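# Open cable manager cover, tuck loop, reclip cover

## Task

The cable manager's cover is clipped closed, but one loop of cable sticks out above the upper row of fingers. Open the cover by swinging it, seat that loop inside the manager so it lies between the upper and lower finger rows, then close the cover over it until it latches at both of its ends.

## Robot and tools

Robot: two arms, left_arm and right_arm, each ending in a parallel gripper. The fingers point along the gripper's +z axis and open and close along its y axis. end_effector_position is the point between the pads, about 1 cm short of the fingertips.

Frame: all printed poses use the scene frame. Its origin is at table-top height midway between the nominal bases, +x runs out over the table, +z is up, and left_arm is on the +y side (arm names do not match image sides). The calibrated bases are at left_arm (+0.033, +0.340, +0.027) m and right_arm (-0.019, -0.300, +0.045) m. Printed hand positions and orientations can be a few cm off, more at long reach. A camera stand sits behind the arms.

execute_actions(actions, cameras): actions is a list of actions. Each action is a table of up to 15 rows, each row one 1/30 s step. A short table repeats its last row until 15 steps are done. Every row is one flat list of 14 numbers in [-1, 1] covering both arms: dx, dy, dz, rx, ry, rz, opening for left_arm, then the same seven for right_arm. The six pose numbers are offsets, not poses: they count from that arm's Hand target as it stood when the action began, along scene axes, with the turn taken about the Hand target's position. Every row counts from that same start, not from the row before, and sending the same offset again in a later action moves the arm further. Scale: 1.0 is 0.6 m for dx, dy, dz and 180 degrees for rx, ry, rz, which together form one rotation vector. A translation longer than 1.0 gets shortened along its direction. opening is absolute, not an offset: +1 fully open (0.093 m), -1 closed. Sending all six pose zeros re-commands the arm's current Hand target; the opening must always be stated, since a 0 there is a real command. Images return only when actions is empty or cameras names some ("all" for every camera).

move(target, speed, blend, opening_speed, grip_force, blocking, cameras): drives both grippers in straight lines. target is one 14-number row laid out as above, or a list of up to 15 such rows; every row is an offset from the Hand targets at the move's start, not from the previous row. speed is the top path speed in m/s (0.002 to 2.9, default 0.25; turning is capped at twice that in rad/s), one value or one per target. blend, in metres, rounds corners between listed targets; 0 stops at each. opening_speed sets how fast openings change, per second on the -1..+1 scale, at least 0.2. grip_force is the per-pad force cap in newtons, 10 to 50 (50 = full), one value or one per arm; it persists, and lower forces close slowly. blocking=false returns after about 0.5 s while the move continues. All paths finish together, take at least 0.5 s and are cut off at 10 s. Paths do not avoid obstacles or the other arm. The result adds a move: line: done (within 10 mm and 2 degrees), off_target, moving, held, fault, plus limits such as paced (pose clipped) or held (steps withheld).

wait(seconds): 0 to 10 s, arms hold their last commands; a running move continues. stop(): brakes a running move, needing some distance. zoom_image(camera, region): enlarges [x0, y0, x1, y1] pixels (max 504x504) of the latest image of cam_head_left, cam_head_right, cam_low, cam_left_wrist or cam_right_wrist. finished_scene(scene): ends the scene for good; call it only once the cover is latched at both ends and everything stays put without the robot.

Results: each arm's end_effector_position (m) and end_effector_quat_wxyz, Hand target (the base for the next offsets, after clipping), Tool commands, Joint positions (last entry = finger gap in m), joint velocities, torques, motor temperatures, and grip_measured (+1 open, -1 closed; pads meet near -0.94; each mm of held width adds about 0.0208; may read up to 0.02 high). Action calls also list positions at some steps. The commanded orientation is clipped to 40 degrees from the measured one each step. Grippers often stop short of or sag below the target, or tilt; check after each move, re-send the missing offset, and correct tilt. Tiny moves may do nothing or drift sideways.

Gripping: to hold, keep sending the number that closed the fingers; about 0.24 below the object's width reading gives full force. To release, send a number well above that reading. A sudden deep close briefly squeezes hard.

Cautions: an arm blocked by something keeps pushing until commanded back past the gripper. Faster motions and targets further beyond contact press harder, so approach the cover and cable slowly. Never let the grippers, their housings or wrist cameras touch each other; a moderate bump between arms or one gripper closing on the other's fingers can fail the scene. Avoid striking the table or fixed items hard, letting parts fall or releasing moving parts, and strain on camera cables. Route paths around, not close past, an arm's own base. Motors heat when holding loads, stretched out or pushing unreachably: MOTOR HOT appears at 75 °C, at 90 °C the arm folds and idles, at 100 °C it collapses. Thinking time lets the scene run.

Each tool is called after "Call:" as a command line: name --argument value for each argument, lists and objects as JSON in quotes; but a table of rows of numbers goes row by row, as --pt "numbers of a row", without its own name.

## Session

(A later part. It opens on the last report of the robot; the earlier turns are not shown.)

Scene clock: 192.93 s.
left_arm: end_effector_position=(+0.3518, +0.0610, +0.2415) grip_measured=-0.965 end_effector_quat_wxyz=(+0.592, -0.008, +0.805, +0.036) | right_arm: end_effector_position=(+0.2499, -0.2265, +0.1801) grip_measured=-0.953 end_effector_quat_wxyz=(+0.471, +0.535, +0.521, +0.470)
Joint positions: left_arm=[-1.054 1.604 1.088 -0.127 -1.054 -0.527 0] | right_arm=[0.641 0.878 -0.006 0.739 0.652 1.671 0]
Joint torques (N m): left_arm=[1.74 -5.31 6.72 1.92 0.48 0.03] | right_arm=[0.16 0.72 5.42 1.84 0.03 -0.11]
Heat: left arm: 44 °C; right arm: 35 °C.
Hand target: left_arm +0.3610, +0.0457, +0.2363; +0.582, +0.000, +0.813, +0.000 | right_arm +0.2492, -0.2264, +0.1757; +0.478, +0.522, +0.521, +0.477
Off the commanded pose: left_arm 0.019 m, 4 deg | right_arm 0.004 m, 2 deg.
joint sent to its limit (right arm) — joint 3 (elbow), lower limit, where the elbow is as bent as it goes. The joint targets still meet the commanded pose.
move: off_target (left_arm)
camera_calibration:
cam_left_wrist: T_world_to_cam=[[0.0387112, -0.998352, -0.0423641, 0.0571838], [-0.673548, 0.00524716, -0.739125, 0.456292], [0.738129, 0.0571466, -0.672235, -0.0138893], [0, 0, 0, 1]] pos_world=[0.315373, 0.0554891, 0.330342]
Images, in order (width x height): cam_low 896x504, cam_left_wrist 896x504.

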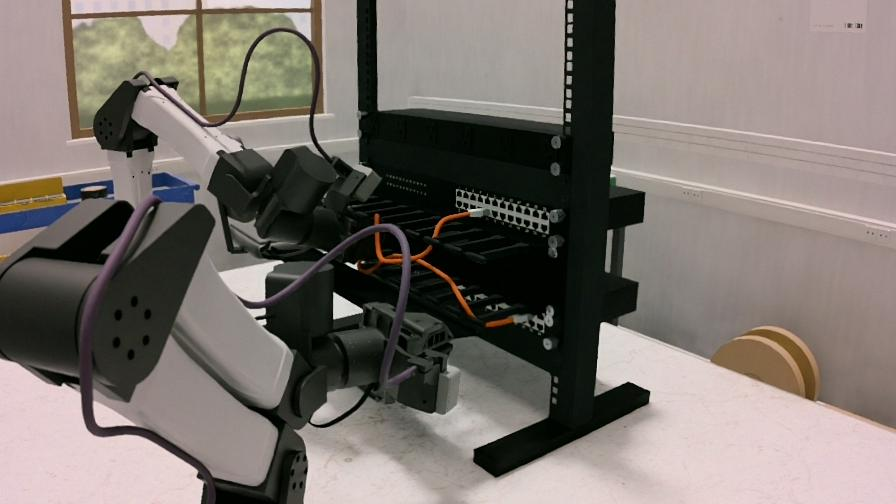

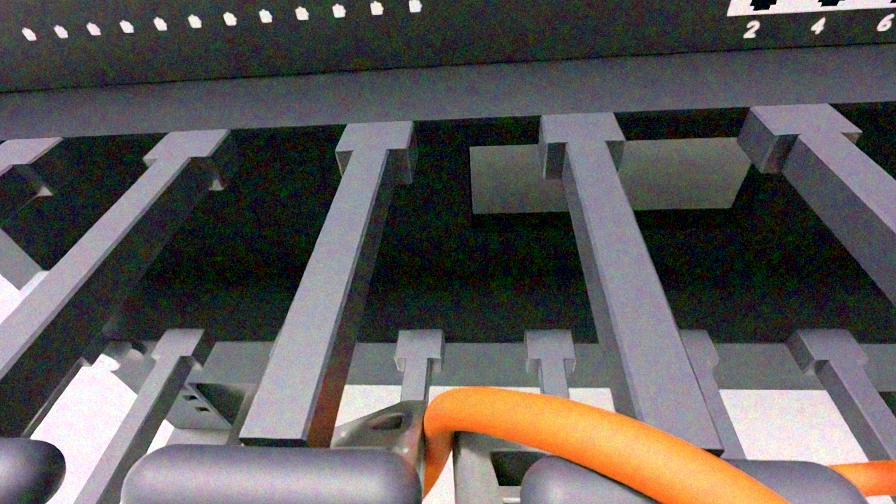

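Call:
move --pt "-0.113 0.0 0.0 0 0.0 0 -1 0 0 0 0 0 0 -1" --pt "-0.113 0.0 0.0 0.33 0.0 0 -1 0 0 0 0 0 0 -1" --speed 0.15 --cameras '["cam_left_wrist","cam_low"]'

Scene clock: 203.73 s.
left_arm: end_effector_position=(+0.2937, +0.0507, +0.2402) grip_measured=-0.965 end_effector_quat_wxyz=(+0.513, +0.287, +0.697, +0.410) | right_arm: end_effector_position=(+0.2499, -0.2265, +0.1801) grip_measured=-0.953 end_effector_quat_wxyz=(+0.471, +0.534, +0.522, +0.469)
Joint positions: left_arm=[-1.262 1.882 1.423 -1.064 -1.434 -0.458 0] | right_arm=[0.641 0.878 -0.006 0.739 0.652 1.67 0]
Joint torques (N m): left_arm=[0.05 -7.73 6.65 0.21 -0.4 -0.24] | right_arm=[0.25 0.69 5.31 1.85 0.02 -0.11]
Heat: left arm: 44 °C; right arm: 35 °C.
Hand target: left_arm +0.2932, +0.0457, +0.2364; +0.506, +0.288, +0.706, +0.403 | right_arm +0.2492, -0.2263, +0.1757; +0.478, +0.522, +0.521, +0.477
Off the commanded pose: left_arm 0.006 m, 2 deg | right_arm 0.004 m, 2 deg.
joint sent to its limit (right arm) — joint 3 (elbow), lower limit, where the elbow is as bent as it goes. The joint targets still meet the commanded pose.
move: done
camera_calibration:
cam_left_wrist: T_world_to_cam=[[0.00333675, -0.504419, -0.863452, 0.231697], [-0.680931, 0.631202, -0.371372, 0.298293], [0.73234, 0.589191, -0.341369, -0.0760273], [0, 0, 0, 1]] pos_world=[0.258022, -0.026616, 0.284884]
Images, in order (width x height): cam_low 896x504, cam_left_wrist 896x504.

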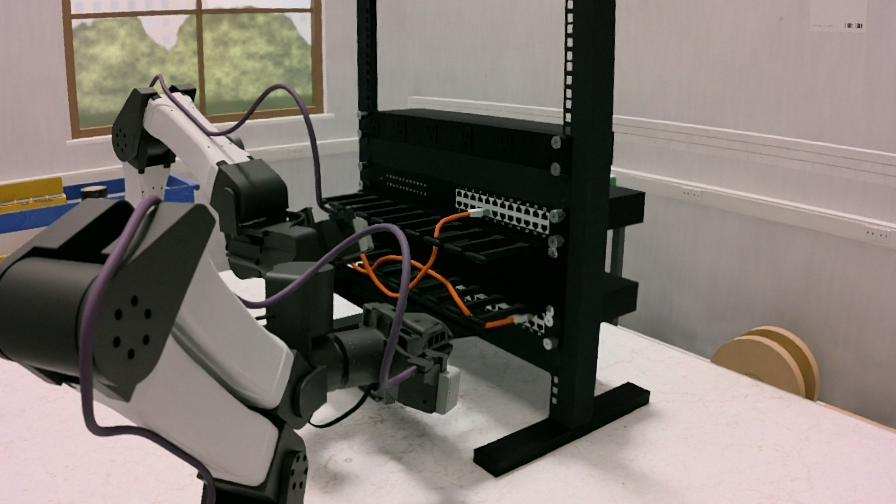

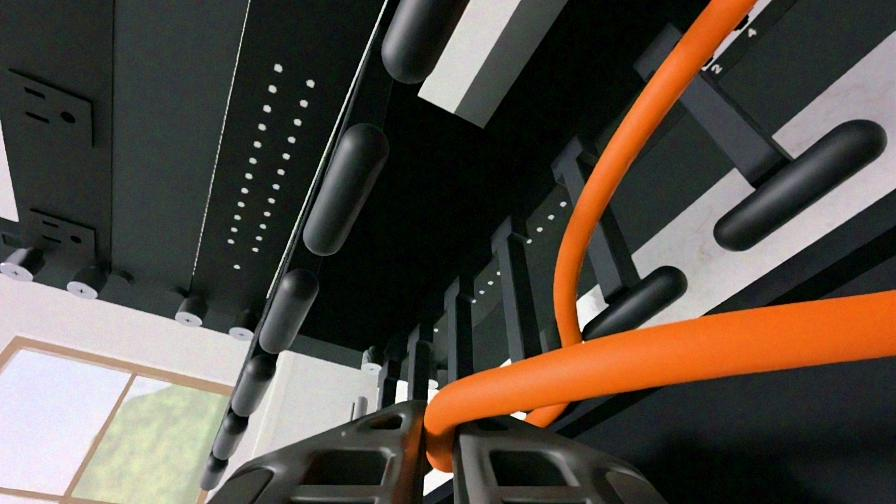

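Call:
move --pt "0.105 0.0 0.005 0 0.0 0 -1 0 0 0 0 0 0 -1" --speed 0.1 --cameras '["cam_left_wrist","cam_low"]'

Scene clock: 206.93 s.
left_arm: end_effector_position=(+0.3332, +0.0511, +0.2457) grip_measured=-0.965 end_effector_quat_wxyz=(+0.475, +0.306, +0.695, +0.445) | right_arm: end_effector_position=(+0.2496, -0.2267, +0.1777) grip_measured=-0.953 end_effector_quat_wxyz=(+0.472, +0.534, +0.526, +0.464)
Joint positions: left_arm=[-1.159 1.882 1.438 -0.784 -1.408 -0.056 0] | right_arm=[0.644 0.882 -0.006 0.731 0.657 1.666 0]
Joint torques (N m): left_arm=[4.29 -8.2 5.39 2.26 -0.15 0.41] | right_arm=[-0.06 0.29 5.24 1.91 -0.06 -0.09]
Heat: left arm: 43 °C; right arm: 35 °C.
Hand target: left_arm +0.3562, +0.0457, +0.2394; +0.506, +0.288, +0.706, +0.403 | right_arm +0.2492, -0.2264, +0.1756; +0.478, +0.522, +0.521, +0.477
Off the commanded pose: left_arm 0.024 m, 6 deg | right_arm 0.002 m, 2 deg.
joint sent to its limit (right arm) — joint 3 (elbow), lower limit, where the elbow is as bent as it goes. The joint targets still meet the commanded pose.
move: off_target (left_arm)
camera_calibration:
cam_left_wrist: T_world_to_cam=[[-0.0189675, -0.423764, -0.905574, 0.250114], [-0.72168, 0.632656, -0.280936, 0.318267], [0.691967, 0.648206, -0.317822, -0.0986864], [0, 0, 0, 1]] pos_world=[0.302719, -0.031395, 0.284545]
Images, in order (width x height): cam_low 896x504, cam_left_wrist 896x504.

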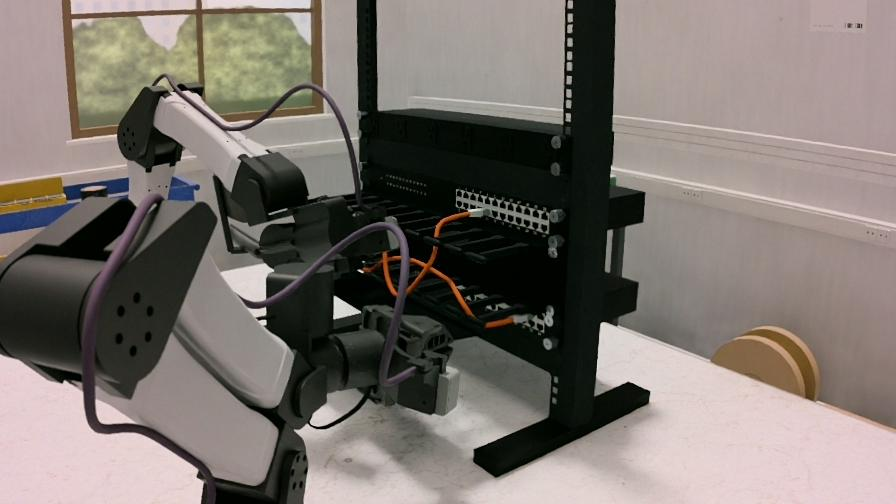

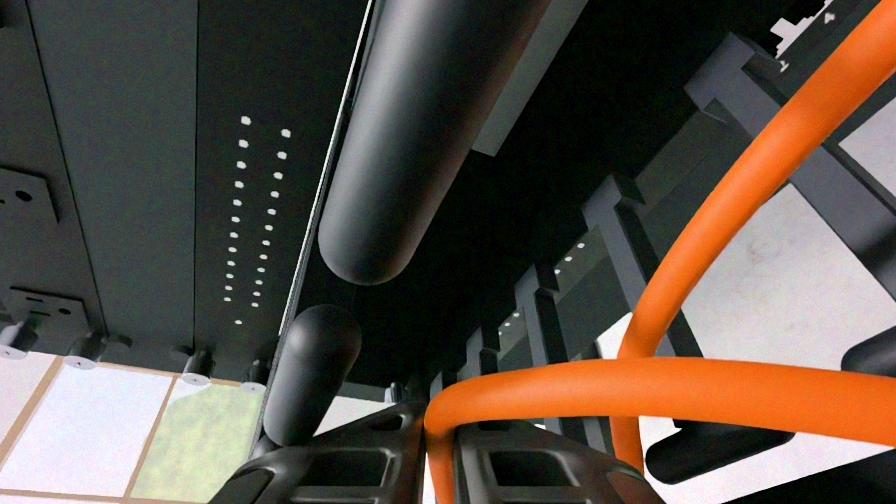

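Call:
move --pt "-0.07 0.0 0.0 0 0.0 0 -1 0 0 0 0 0 0 -1" --pt "-0.07 0.0 0.0 -0.16 0.0 0 -1 0 0 0 0 0 0 -1" --pt "0.0 0.0 -0.01 -0.16 0.0 0 -1 0 0 0 0 0 0 -1" --speed 0.15 --cameras '["cam_left_wrist","cam_low"]'

Scene clock: 217.60 s.
left_arm: end_effector_position=(+0.3361, +0.0553, +0.2451) grip_measured=-0.965 end_effector_quat_wxyz=(+0.559, +0.161, +0.768, +0.267) | right_arm: end_effector_position=(+0.2498, -0.2266, +0.1801) grip_measured=-0.953 end_effector_quat_wxyz=(+0.473, +0.534, +0.522, +0.468)
Joint positions: left_arm=[-1.135 1.739 1.269 -0.46 -1.277 -0.256 0] | right_arm=[0.644 0.882 -0.006 0.743 0.658 1.666 0]
Joint torques (N m): left_arm=[4.14 -6.97 5.23 2.21 0.5 0.14] | right_arm=[-0.17 0.43 5.27 1.86 -0.03 -0.1]
Motor temperatures (°C): left_arm=[24 44 37 34 23 23 29] | right_arm=[25 29 34 36 27 24 29]
Heat: left arm: 44 °C; right arm: 36 °C.
Hand target: left_arm +0.3562, +0.0457, +0.2334; +0.562, +0.153, +0.784, +0.215 | right_arm +0.2492, -0.2264, +0.1757; +0.478, +0.522, +0.521, +0.477
Off the commanded pose: left_arm 0.025 m, 6 deg | right_arm 0.005 m, 2 deg.
joint sent to its limit (right arm) — joint 3 (elbow), lower limit, where the elbow is as bent as it goes. The joint targets still meet the commanded pose.
move: off_target (left_arm)
camera_calibration:
cam_left_wrist: T_world_to_cam=[[0.0339522, -0.810134, -0.585261, 0.176519], [-0.691871, 0.403538, -0.598725, 0.398134], [0.721222, 0.425253, -0.546807, -0.0449123], [0, 0, 0, 1]] pos_world=[0.301856, 0.00144091, 0.317124]
Images, in order (width x height): cam_low 896x504, cam_left_wrist 896x504.

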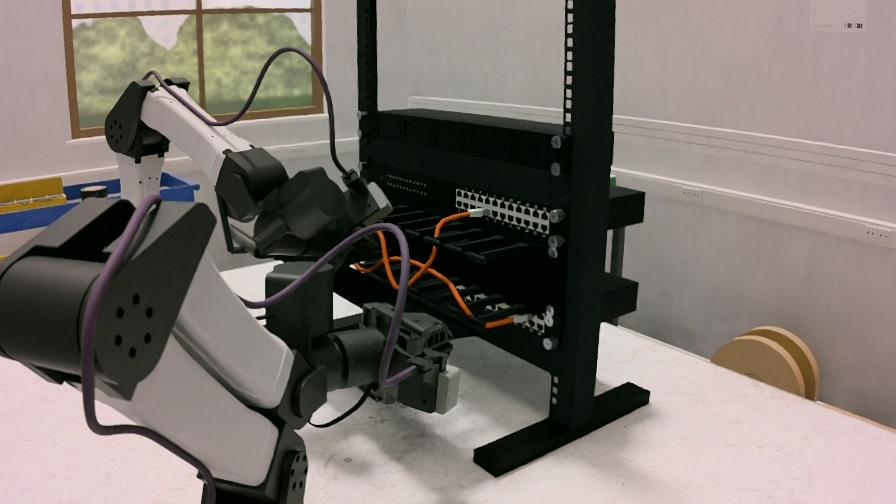

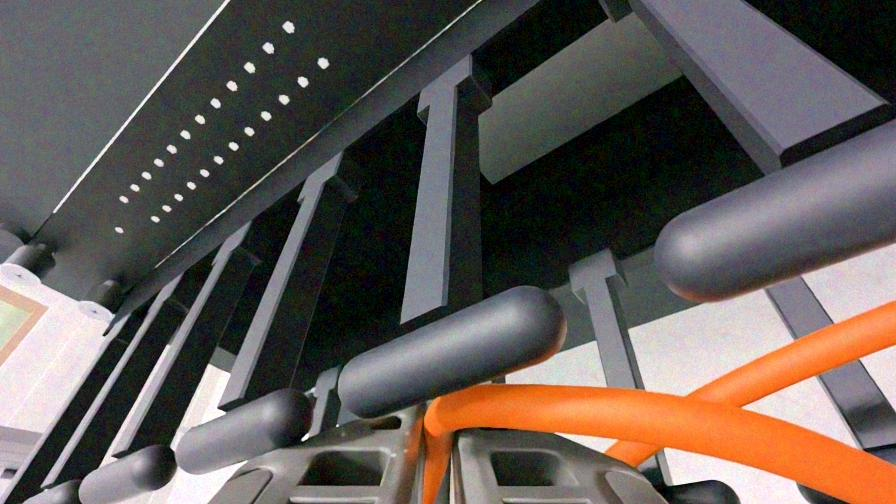

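Call:
move --pt "-0.06 0.0 -0.02 0 0.0 0 -1 0 0 0 0 0 0 -1" --pt "0.015 0.0 -0.022 0 0.0 0 -1 0 0 0 0 0 0 -1" --speed 0.15 --cameras '["cam_left_wrist","cam_low"]'

Scene clock: 222.63 s.
left_arm: end_effector_position=(+0.3366, +0.0450, +0.2332) grip_measured=-0.965 end_effector_quat_wxyz=(+0.547, +0.205, +0.772, +0.250) | right_arm: end_effector_position=(+0.2498, -0.2268, +0.1793) grip_measured=-0.953 end_effector_quat_wxyz=(+0.473, +0.534, +0.523, +0.466)
Joint positions: left_arm=[-1.133 1.727 1.222 -0.353 -1.198 -0.133 0] | right_arm=[0.644 0.882 -0.006 0.739 0.659 1.666 0]
Joint torques (N m): left_arm=[5.9 -4.74 4.96 2.34 -0.07 -0.58] | right_arm=[-0.08 0.24 5.2 1.87 0.01 -0.06]
Heat: left arm: 44 °C; right arm: 35 °C.
Hand target: left_arm +0.3652, +0.0458, +0.2202; +0.562, +0.153, +0.784, +0.215 | right_arm +0.2492, -0.2264, +0.1757; +0.478, +0.522, +0.521, +0.477
Off the commanded pose: left_arm 0.031 m, 8 deg | right_arm 0.004 m, 2 deg.
joint sent to its limit (right arm) — joint 3 (elbow), lower limit, where the elbow is as bent as it goes. The joint targets still meet the commanded pose.
move: off_target (left_arm)
camera_calibration:
cam_left_wrist: T_world_to_cam=[[-0.0604853, -0.794006, -0.604893, 0.196811], [-0.686691, 0.472911, -0.552097, 0.379767], [0.724429, 0.381981, -0.573841, -0.0403077], [0, 0, 0, 1]] pos_world=[0.301887, -0.00793041, 0.305588]
Images, in order (width x height): cam_low 896x504, cam_left_wrist 896x504.

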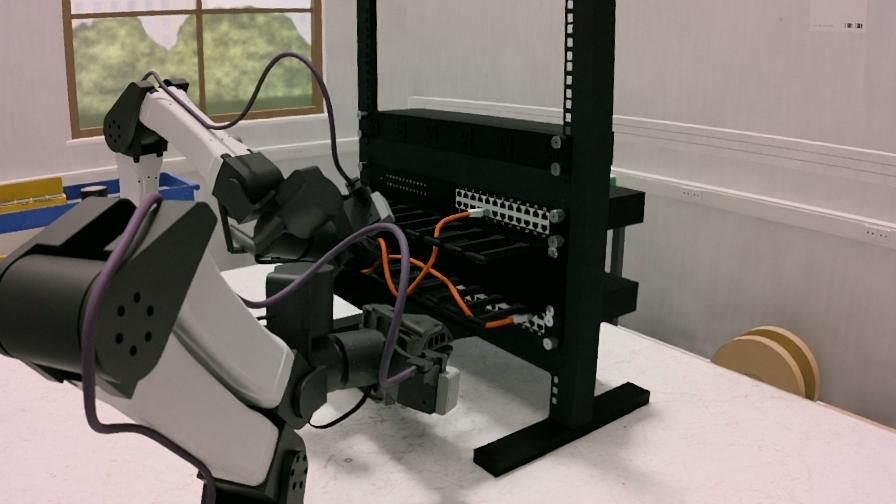

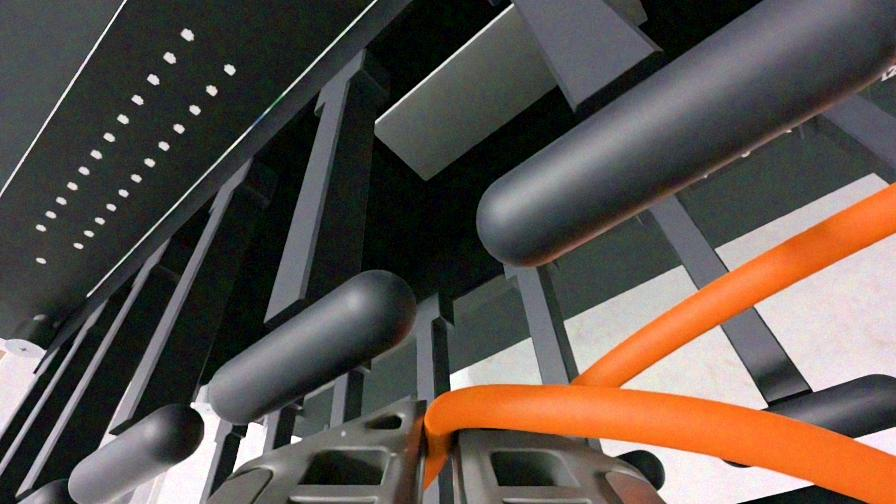

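Call:
move --pt "-0.03 0.0 0.005 0 0.0 0 -1 0 0 0 0 0 0 -1" --pt "-0.03 0.0 0.005 0 0.0 0 -0.3 0 0 0 0 0 0 -1" --speed 0.15 --cameras '["cam_left_wrist","cam_low"]'

Scene clock: 227.73 s.
left_arm: end_effector_position=(+0.3351, +0.0463, +0.2341) grip_measured=-0.301 end_effector_quat_wxyz=(+0.553, +0.188, +0.775, +0.242) | right_arm: end_effector_position=(+0.2498, -0.2268, +0.1795) grip_measured=-0.953 end_effector_quat_wxyz=(+0.473, +0.534, +0.522, +0.467)
Joint positions: left_arm=[-1.136 1.724 1.222 -0.365 -1.206 -0.182 0.031] | right_arm=[0.644 0.882 -0.006 0.74 0.659 1.666 0]
Joint torques (N m): left_arm=[2.77 -6.28 4.22 1.92 -0.26 -0.62] | right_arm=[-0.06 0.31 5.26 1.88 -0.05 -0.04]
Heat: left arm: 43 °C; right arm: 35 °C.
Hand target: left_arm +0.3472, +0.0457, +0.2232; +0.562, +0.153, +0.784, +0.215 | right_arm +0.2492, -0.2264, +0.1757; +0.478, +0.522, +0.521, +0.477
Off the commanded pose: left_arm 0.016 m, 5 deg | right_arm 0.004 m, 2 deg.
joint sent to its limit (right arm) — joint 3 (elbow), lower limit, where the elbow is as bent as it goes. The joint targets still meet the commanded pose.
move: off_target (left_arm); target 2's new opening was sent with left_arm's hand 0.016 m and 6 deg from that target
camera_calibration:
cam_left_wrist: T_world_to_cam=[[-0.0417962, -0.815411, -0.577371, 0.186579], [-0.688205, 0.442424, -0.575009, 0.385908], [0.724312, 0.373316, -0.579661, -0.0374132], [0, 0, 0, 1]] pos_world=[0.300481, -0.00462915, 0.307939]
Images, in order (width x height): cam_low 896x504, cam_left_wrist 896x504.

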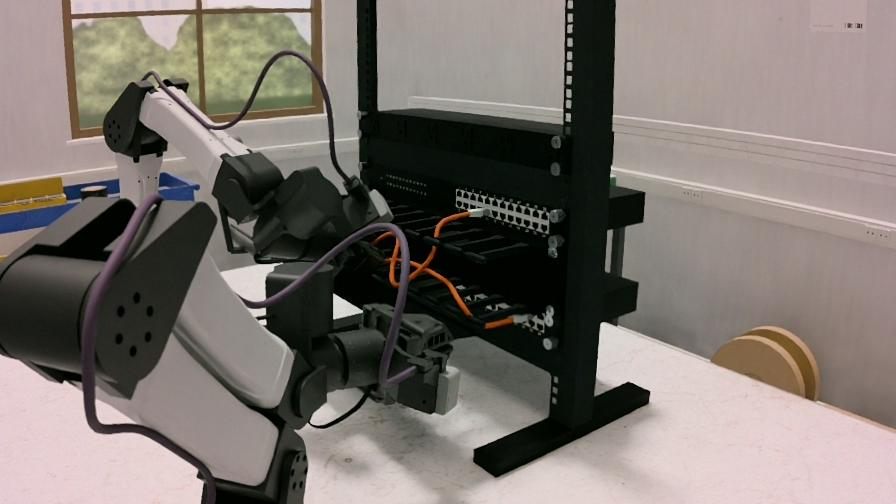

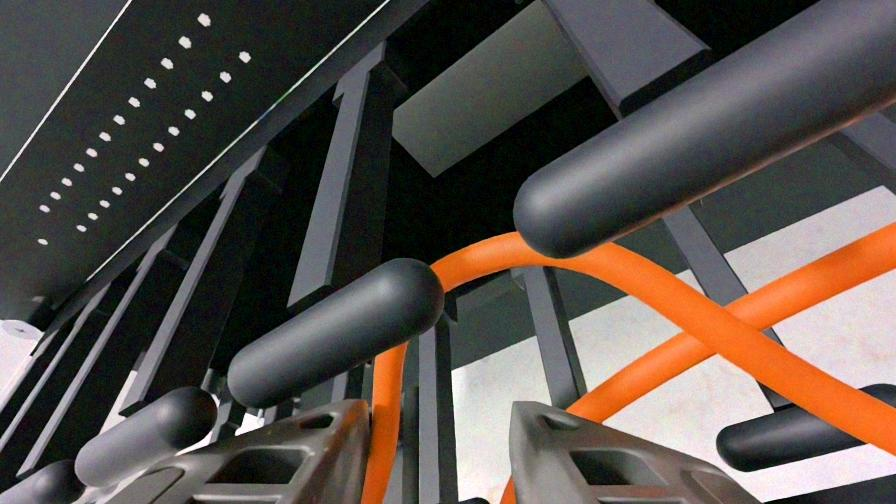

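Call:
move --pt "0 0 0 0 0 0 0 0 0 0 0 0 0 -1" --pt "-0.14 0.0 0.005 0 0.0 0 0 0 0 0 0 0 0 -1" --speed 0.1 --cameras '["cam_left_wrist","cam_low"]'

Scene clock: 232.70 s.
left_arm: end_effector_position=(+0.2648, +0.0460, +0.2371) grip_measured=+0.000 end_effector_quat_wxyz=(+0.587, +0.133, +0.773, +0.200) | right_arm: end_effector_position=(+0.2496, -0.2267, +0.1778) grip_measured=-0.953 end_effector_quat_wxyz=(+0.473, +0.534, +0.526, +0.463)
Joint positions: left_arm=[-1.337 1.736 1.284 -0.883 -1.33 -0.83 0.045] | right_arm=[0.645 0.885 -0.006 0.735 0.66 1.664 0]
Joint torques (N m): left_arm=[0.29 -6.28 6.01 0.09 -0.21 -0.1] | right_arm=[-0.2 0.1 5.24 1.89 -0.03 -0.03]
Heat: left arm: 43 °C; right arm: 36 °C.
Hand target: left_arm +0.2631, +0.0457, +0.2262; +0.562, +0.153, +0.784, +0.215 | right_arm +0.2492, -0.2263, +0.1757; +0.478, +0.522, +0.521, +0.477
Off the commanded pose: left_arm 0.011 m, 4 deg | right_arm 0.002 m, 2 deg.
joint sent to its limit (right arm) — joint 3 (elbow), lower limit, where the elbow is as bent as it goes. The joint targets still meet the commanded pose.
move: off_target (left_arm)
camera_calibration:
cam_left_wrist: T_world_to_cam=[[0.0106906, -0.887783, -0.460138, 0.146731], [-0.655986, 0.341078, -0.673311, 0.358784], [0.754697, 0.309042, -0.578727, 0.0100424], [0, 0, 0, 1]] pos_world=[0.22621, 0.00478794, 0.314902]
Images, in order (width x height): cam_low 896x504, cam_left_wrist 896x504.

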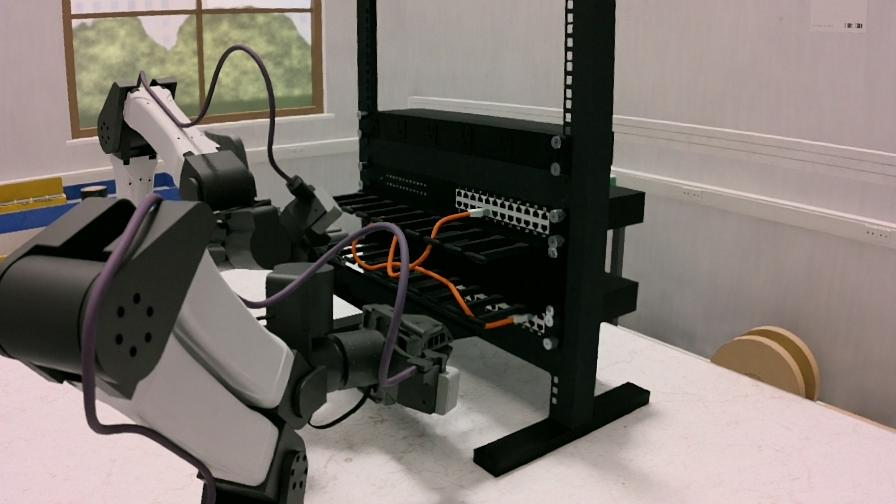

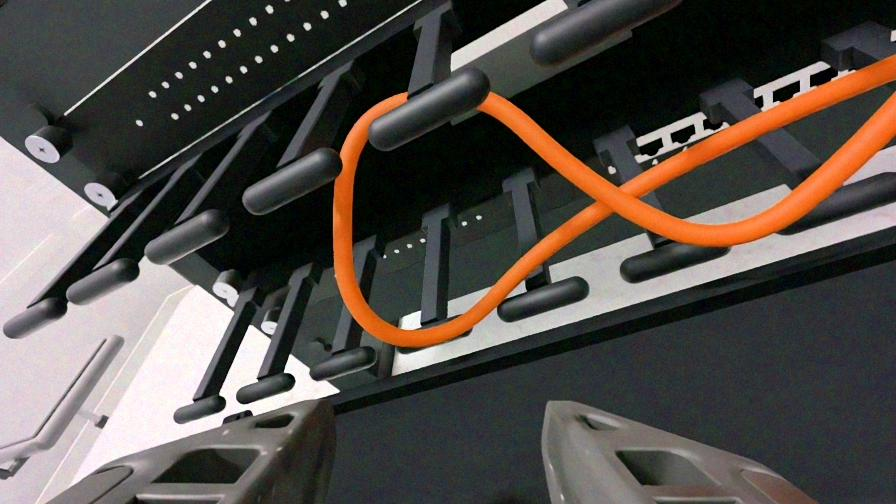

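Call:
move --pt "-0.06 0.0 0.05 0 0.0 0 0 0 0 0 0 0 0 -1" --pt "-0.12 -0.076 0.206 -0.17 0.0 0 -1 0 0 0 0 0 0 -1" --speed 0.2 --cameras '["cam_left_wrist"]'

Scene clock: 244.13 s.
left_arm: end_effector_position=(+0.1924, +0.0026, +0.3419) grip_measured=-0.976 end_effector_quat_wxyz=(+0.581, +0.022, +0.814, +0.001) | right_arm: end_effector_position=(+0.2499, -0.2265, +0.1798) grip_measured=-0.953 end_effector_quat_wxyz=(+0.474, +0.534, +0.522, +0.467)
Joint positions: left_arm=[-1.553 1.828 1.888 -1.559 -1.239 -1.467 0] | right_arm=[0.645 0.885 -0.006 0.745 0.66 1.664 0]
Joint torques (N m): left_arm=[0.01 -8.18 7.16 0.27 -0.75 -0.25] | right_arm=[-0.09 0.09 5.27 1.8 -0.05 -0.06]
Heat: left arm: 43 °C; right arm: 36 °C.
Hand target: left_arm +0.1912, +0.0001, +0.3497; +0.582, -0.001, +0.813, +0.000 | right_arm +0.2492, -0.2263, +0.1756; +0.478, +0.522, +0.521, +0.477
Off the commanded pose: left_arm 0.008 m, 3 deg | right_arm 0.004 m, 2 deg.
joint sent to its limit (left arm) — joint 4 (wrist pitch), lower limit. The joint targets still meet the commanded pose.
joint sent to its limit (right arm) — joint 3 (elbow), lower limit, where the elbow is as bent as it goes. The joint targets still meet the commanded pose.
move: off_target (left_arm); target 2's new opening was sent with left_arm's hand 0.008 m and 3 deg from that target
camera_calibration:
cam_left_wrist: T_world_to_cam=[[-0.0517229, -0.99845, -0.0205479, 0.0192206], [-0.692768, 0.0506923, -0.719376, 0.420141], [0.719303, -0.0229733, -0.694317, 0.185939], [0, 0, 0, 1]] pos_world=[0.158308, 0.00216455, 0.431735]
Images, in order (width x height): cam_left_wrist 896x504.

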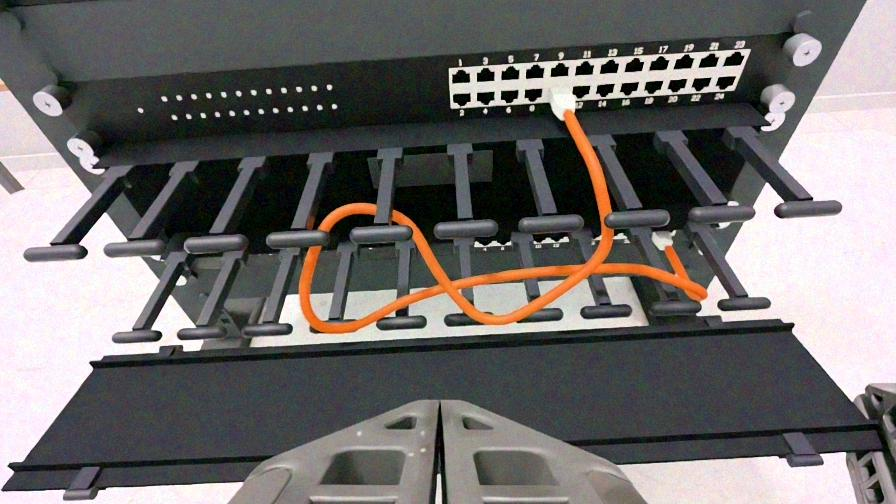

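Call:
move --pt "0 0 0 0 0 0 -1 0.013 0 0.0373 0 0.111 0 -1" --pt "0 0 0 0 0 0 -1 0.0357 0 0.0697 0 0.222 0 -1" --speed 0.08 --blend 0.01 --cameras '["cam_left_wrist"]'

Scene clock: 251.77 s.
left_arm: end_effector_position=(+0.1924, +0.0026, +0.3419) grip_measured=-0.976 end_effector_quat_wxyz=(+0.581, +0.022, +0.814, +0.001) | right_arm: end_effector_position=(+0.2714, -0.2264, +0.2186) grip_measured=-0.953 end_effector_quat_wxyz=(+0.280, +0.649, +0.651, +0.277)
Joint positions: left_arm=[-1.553 1.828 1.888 -1.559 -1.239 -1.467 0] | right_arm=[0.412 1.012 0.795 -0.589 0.298 1.862 0]
Joint torques (N m): left_arm=[-0.08 -8.13 7.13 0.28 -0.74 -0.28] | right_arm=[-0.54 -1.02 7.86 1.27 0.08 0.03]
Heat: left arm: 44 °C; right arm: 35 °C.
Hand target: left_arm +0.1912, +0.0001, +0.3497; +0.582, -0.001, +0.813, +0.000 | right_arm +0.2706, -0.2263, +0.2176; +0.271, +0.654, +0.653, +0.270
Off the commanded pose: left_arm 0.008 m, 3 deg | right_arm 0.001 m, 1 deg.
joint sent to its limit (left arm) — joint 4 (wrist pitch), lower limit. The joint targets still meet the commanded pose.
move: off_target (left_arm)
camera_calibration:
cam_left_wrist: T_world_to_cam=[[-0.0517229, -0.99845, -0.0205479, 0.0192206], [-0.692768, 0.0506923, -0.719376, 0.420141], [0.719303, -0.0229733, -0.694317, 0.185939], [0, 0, 0, 1]] pos_world=[0.158308, 0.00216455, 0.431735]
Images, in order (width x height): cam_left_wrist 896x504.

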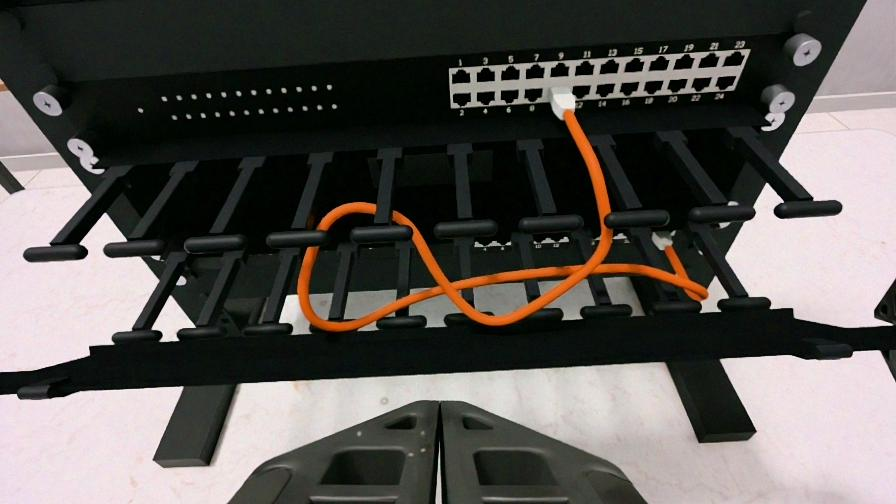

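Call:
move --pt "0 0 0 0 0 0 -1 0.0323 0 0.0218 0 0.111 0 -1" --pt "0 0 0 0 0 0 -1 0.0595 0 0.0307 0 0.194 0 -1" --speed 0.06 --blend 0.01 --cameras '["cam_left_wrist"]'

Scene clock: 259.20 s.
left_arm: end_effector_position=(+0.1924, +0.0026, +0.3419) grip_measured=-0.976 end_effector_quat_wxyz=(+0.581, +0.022, +0.814, +0.001) | right_arm: end_effector_position=(+0.3083, -0.2276, +0.2367) grip_measured=-0.953 end_effector_quat_wxyz=(+0.075, +0.706, +0.701, +0.069)
Joint positions: left_arm=[-1.553 1.828 1.888 -1.559 -1.239 -1.467 0] | right_arm=[0.245 1.651 1.621 -1.346 0.058 1.818 0]
Joint torques (N m): left_arm=[-0.03 -8.17 7.12 0.29 -0.73 -0.26] | right_arm=[-0.39 -5.59 7.04 0.42 -0.1 -0.07]
Heat: left arm: 44 °C; right arm: 36 °C.
Hand target: left_arm +0.1912, +0.0001, +0.3497; +0.582, -0.001, +0.813, +0.000 | right_arm +0.3063, -0.2264, +0.2360; +0.062, +0.705, +0.704, +0.061
Off the commanded pose: left_arm 0.008 m, 3 deg | right_arm 0.002 m, 2 deg.
joint sent to its limit (left arm) — joint 4 (wrist pitch), lower limit. The joint targets still meet the commanded pose.
move: off_target (left_arm)
camera_calibration:
cam_left_wrist: T_world_to_cam=[[-0.0517229, -0.99845, -0.0205479, 0.0192206], [-0.692768, 0.0506923, -0.719376, 0.420141], [0.719303, -0.0229733, -0.694317, 0.185939], [0, 0, 0, 1]] pos_world=[0.158308, 0.00216455, 0.431735]
Images, in order (width x height): cam_left_wrist 896x504.

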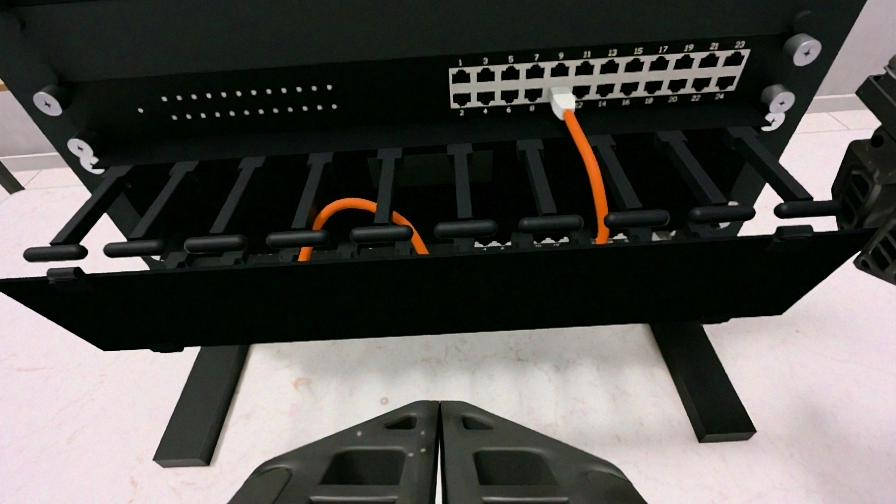

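Call:
move --pt "0 0 0 0 0 0 -1 0.03 0 0.002 0 0.055 0 -1" --pt "0 0 0 0 0 0 -1 0.07 0 0.002 0 0.055 0 -1" --speed 0.05 --blend 0.005 --cameras '["cam_left_wrist"]'

Call:
zoom_image --camera "cam_left_wrist" --region '[250, 130, 480, 280]'

Scene clock: 264.73 s.
left_arm: end_effector_position=(+0.1924, +0.0026, +0.3419) grip_measured=-0.976 end_effector_quat_wxyz=(+0.581, +0.022, +0.814, +0.001) | right_arm: end_effector_position=(+0.3170, -0.2290, +0.2381) grip_measured=-0.953 end_effector_quat_wxyz=(+0.008, +0.705, +0.710, -0.001)
Joint positions: left_arm=[-1.553 1.828 1.888 -1.559 -1.239 -1.467 0] | right_arm=[0.213 1.874 1.916 -1.605 0.014 1.779 0]
Joint torques (N m): left_arm=[0.01 -8.17 7.15 0.27 -0.73 -0.27] | right_arm=[-1.65 -1.33 12.44 0.59 -0.11 -0.11]
Heat: left arm: 44 °C; right arm: 37 °C.
Hand target: left_arm +0.1912, +0.0001, +0.3497; +0.582, -0.001, +0.813, +0.000 | right_arm +0.3483, -0.2263, +0.2373; +0.002, +0.707, +0.707, +0.001
Off the commanded pose: left_arm 0.008 m, 3 deg | right_arm 0.031 m, 1 deg.
joint read past its limit (right arm) — joint 4 (wrist pitch), lower limit.
joint sent to its limit (left arm) — joint 4 (wrist pitch), lower limit. The joint targets still meet the commanded pose.
joint sent to its limit (right arm) — joint 4 (wrist pitch), lower limit. The joint targets are off in orientation, not in position.
move: off_target (left_arm, right_arm)
camera_calibration:
cam_left_wrist: T_world_to_cam=[[-0.0517229, -0.99845, -0.0205479, 0.0192206], [-0.692768, 0.0506923, -0.719376, 0.420141], [0.719303, -0.0229733, -0.694317, 0.185939], [0, 0, 0, 1]] pos_world=[0.158308, 0.00216455, 0.431735]
Images, in order (width x height): cam_left_wrist 896x504.

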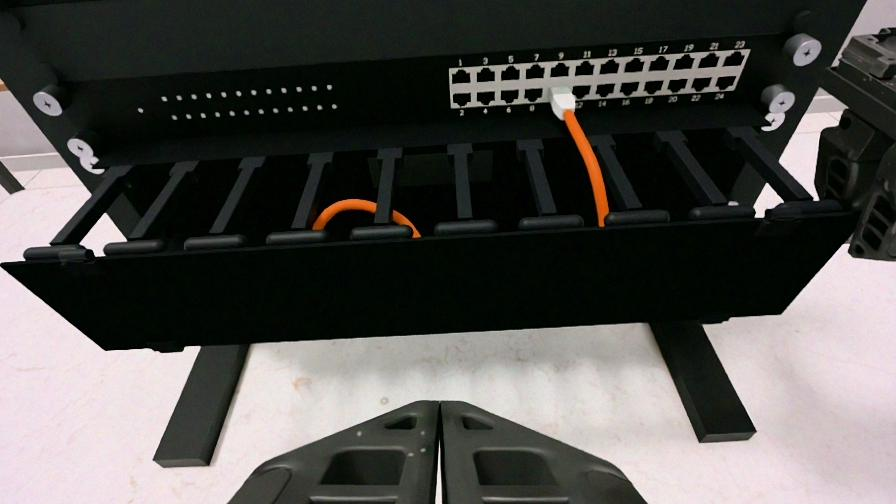

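Scaled by 2.191.

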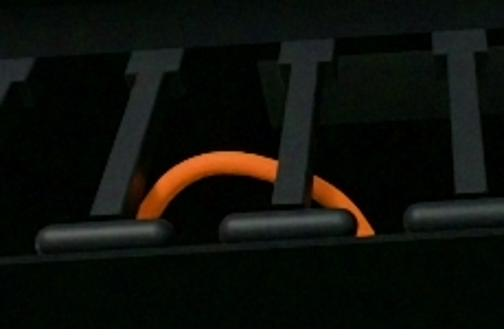

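Call:
move --pt "0.12 0.325 -0.12 0 0 0 -1 0 0 0 0 0 0 -1" --pt "0.24 0.325 -0.125 0 0 0 -1 0 0 0 0 0 0 -1" --pt "0.29 0.325 -0.125 0 0 0 -1 0 0 0 0 0 0 -1" --speed '[0.2,0.06,0.06]' --cameras '["cam_left_wrist"]'

Scene clock: 275.57 s.
left_arm: end_effector_position=(+0.3212, +0.2019, +0.2686) grip_measured=-0.976 end_effector_quat_wxyz=(+0.550, +0.042, +0.834, +0.014) | right_arm: end_effector_position=(+0.3187, -0.2316, +0.2394) grip_measured=-0.986 end_effector_quat_wxyz=(+0.016, +0.703, +0.711, -0.003)
Joint positions: left_arm=[-0.771 0.982 0.791 -0.344 -0.689 -0.285 0] | right_arm=[0.212 1.875 1.923 -1.606 0.029 1.773 0]
Joint torques (N m): left_arm=[6.52 6.75 6.42 3.6 -0.06 0.01] | right_arm=[-1.65 -1.48 12.07 0.58 -0.27 -0.04]
Motor temperatures (°C): left_arm=[24 44 37 32 23 23 29] | right_arm=[25 29 44 32 27 24 29]
Heat: left arm: 44 °C; right arm: 44 °C.
Hand target: left_arm +0.3652, +0.1950, +0.2747; +0.582, +0.000, +0.813, +0.000 | right_arm +0.3483, -0.2264, +0.2373; +0.001, +0.707, +0.707, +0.001
Off the commanded pose: left_arm 0.045 m, 7 deg | right_arm 0.030 m, 2 deg.
joint read past its limit (right arm) — joint 4 (wrist pitch), lower limit.
joint sent to its limit (right arm) — joint 4 (wrist pitch), lower limit. The joint targets are off in orientation, not in position.
move: off_target (left_arm, right_arm)
camera_calibration:
cam_left_wrist: T_world_to_cam=[[-0.0721475, -0.99553, -0.0609511, 0.240207], [-0.741726, 0.0944088, -0.664025, 0.438673], [0.666811, -0.00269874, -0.745222, 0.0734175], [0, 0, 0, 1]] pos_world=[0.29375, 0.197916, 0.360643]
Images, in order (width x height): cam_left_wrist 896x504.

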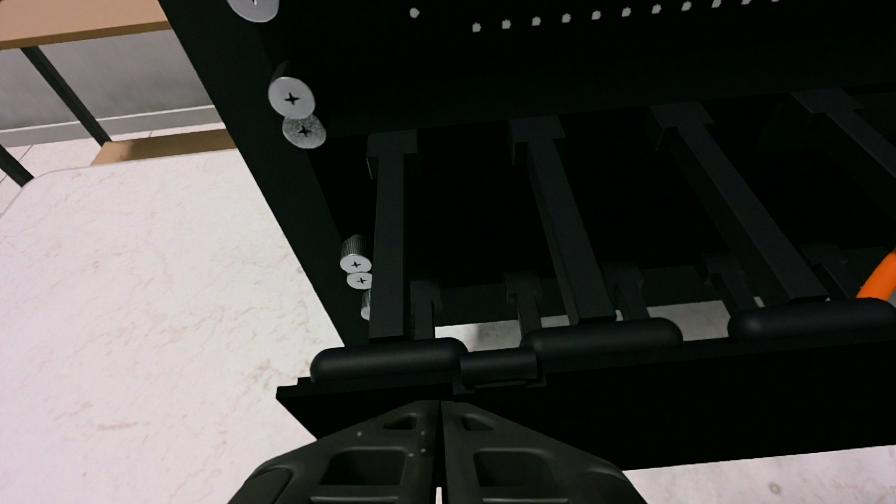

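Call:
move --pt "-0.1 -0.02 0 0 0 0 -1 0 0 0 0 0 0 -1" --pt "0.01 -0.02 0.0 0 0 0 -1 0 0 0 0 0 0 -1" --pt "-0.1 -0.02 0.0 0 0 0 -1 0 0 0 0 0 0 -1" --speed 0.08 --cameras '["cam_left_wrist","cam_right_wrist"]'

Scene clock: 283.10 s.
left_arm: end_effector_position=(+0.3059, +0.1804, +0.2685) grip_measured=-0.976 end_effector_quat_wxyz=(+0.570, +0.017, +0.821, +0.008) | right_arm: end_effector_position=(+0.3187, -0.2316, +0.2394) grip_measured=-0.986 end_effector_quat_wxyz=(+0.016, +0.703, +0.711, -0.003)
Joint positions: left_arm=[-0.925 1.016 0.783 -0.329 -0.855 -0.409 0] | right_arm=[0.212 1.875 1.923 -1.606 0.029 1.773 0]
Joint torques (N m): left_arm=[-0.17 -4.21 5.24 1.86 -0.54 -0.21] | right_arm=[-1.48 -1.5 12.08 0.58 -0.26 -0.06]
Heat: left arm: 43 °C; right arm: 47 °C.
Hand target: left_arm +0.3052, +0.1831, +0.2749; +0.582, -0.001, +0.813, +0.000 | right_arm +0.3483, -0.2264, +0.2373; +0.001, +0.707, +0.707, +0.001
Off the commanded pose: left_arm 0.007 m, 3 deg | right_arm 0.030 m, 2 deg.
joint read past its limit (right arm) — joint 4 (wrist pitch), lower limit.
joint sent to its limit (right arm) — joint 4 (wrist pitch), lower limit. The joint targets are off in orientation, not in position.
move: off_target (left_arm, right_arm)
camera_calibration:
cam_left_wrist: T_world_to_cam=[[-0.0365919, -0.999015, -0.025089, 0.197719], [-0.711921, 0.0436784, -0.7009, 0.439245], [0.701305, -0.00778588, -0.712818, 0.0652469], [0, 0, 0, 1]] pos_world=[0.274184, 0.178847, 0.359336]
cam_right_wrist: T_world_to_cam=[[-0.999885, -0.000712717, -0.015124, 0.324006], [-0.00658279, 0.920006, 0.391849, 0.162077], [0.0136349, 0.391904, -0.919905, 0.387699], [0, 0, 0, 1]] pos_world=[0.319749, -0.300822, 0.298036]
Images, in order (width x height): cam_left_wrist 896x504, cam_right_wrist 896x504.

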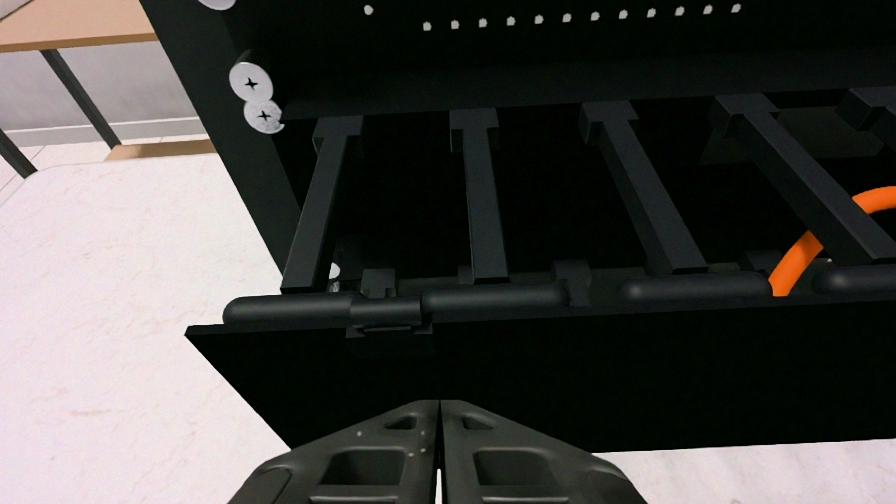

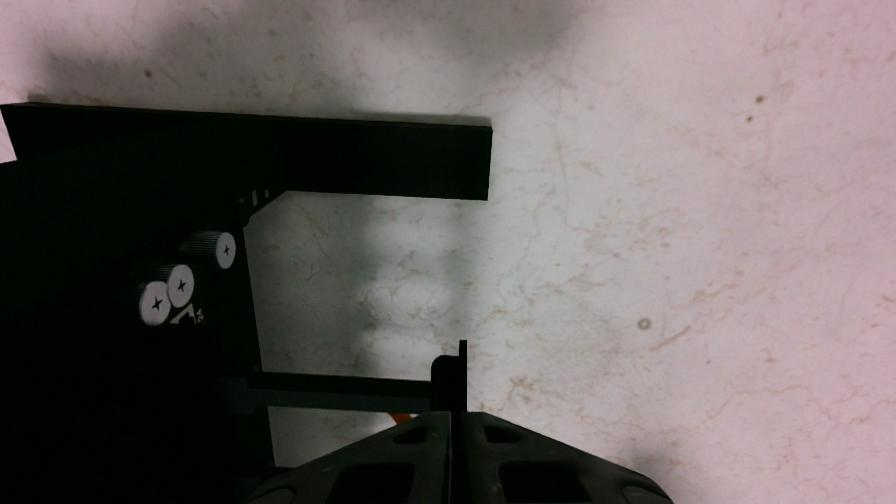

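Call:
zoom_image --camera "cam_left_wrist" --region '[200, 250, 500, 380]'

Call:
move --pt "0 0 0 0 0 0 -1 -0.045 -0.09 0 0 0 0 -1" --pt "-0.03 -0.1 0.04 0 0 0 -1 -0.045 -0.09 0.15 0 0 0 -1" --pt "-0.1906 -0.305 0.12 0 0 0 -1 -0.1 -0.09 0.15 0 0 0 -1" --speed 0.15 --cameras '["cam_left_wrist"]'

Call:
zoom_image --camera "cam_left_wrist" --region '[650, 150, 896, 300]'

Scaled by 1.680.

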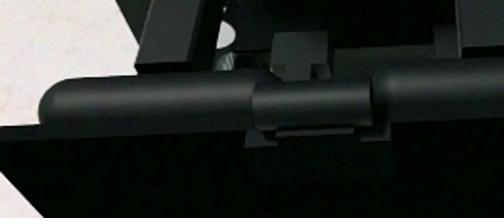

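Scene clock: 290.60 s.
left_arm: end_effector_position=(+0.1894, +0.0011, +0.3348) grip_measured=-0.976 end_effector_quat_wxyz=(+0.575, +0.025, +0.818, +0.002) | right_arm: end_effector_position=(+0.2943, -0.2794, +0.3239) grip_measured=-0.990 end_effector_quat_wxyz=(+0.099, +0.700, +0.696, +0.122)
Joint positions: left_arm=[-1.559 1.833 1.876 -1.558 -1.224 -1.478 0] | right_arm=[0.056 1.584 1.895 -1.567 -0.013 1.637 0]
Joint torques (N m): left_arm=[0.43 -8.46 7.31 0.24 -0.9 -0.25] | right_arm=[0.49 -7.76 4.07 0.82 0.17 -0.04]
Heat: left arm: 42 °C; right arm: 46 °C.
Hand target: left_arm +0.1908, +0.0001, +0.3467; +0.582, -0.001, +0.813, +0.000 | right_arm +0.2883, -0.2803, +0.3273; +0.001, +0.707, +0.707, +0.001
Off the commanded pose: left_arm 0.012 m, 3 deg | right_arm 0.007 m, 18 deg.
joint sent to its limit (left arm) — joint 4 (wrist pitch), lower limit. The joint targets still meet the commanded pose.
joint sent to its limit (right arm) — joint 4 (wrist pitch), lower limit. The joint targets are off in orientation, not in position.
move: off_target (left_arm, right_arm)
camera_calibration:
cam_left_wrist: T_world_to_cam=[[-0.055476, -0.998138, -0.025338, 0.0197168], [-0.703642, 0.0570874, -0.708257, 0.411466], [0.708385, -0.0214624, -0.7055, 0.188964], [0, 0, 0, 1]] pos_world=[0.156759, 0.000246217, 0.425237]
Images, in order (width x height): cam_left_wrist 896x504.

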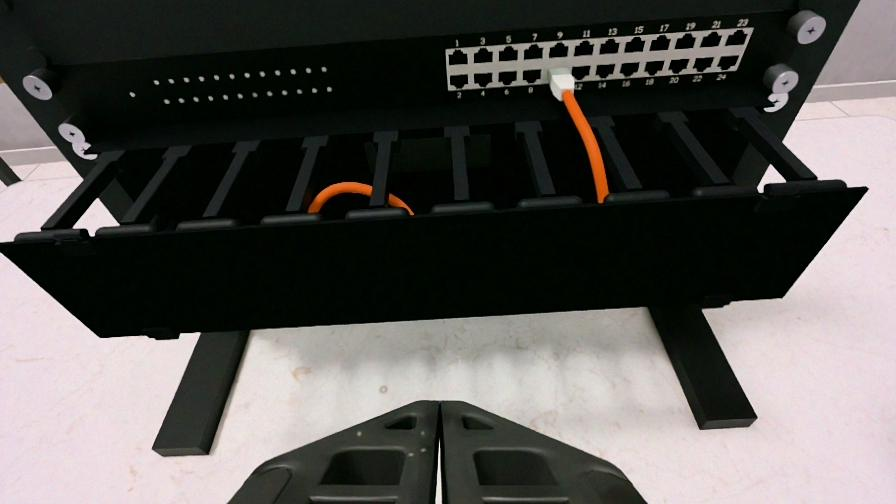

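Scaled by 2.049.

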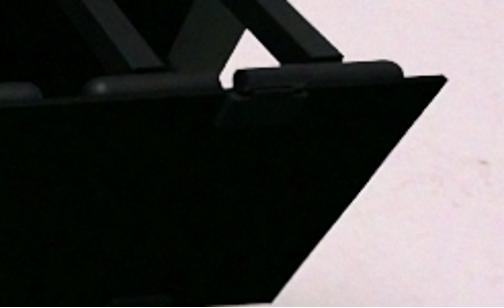

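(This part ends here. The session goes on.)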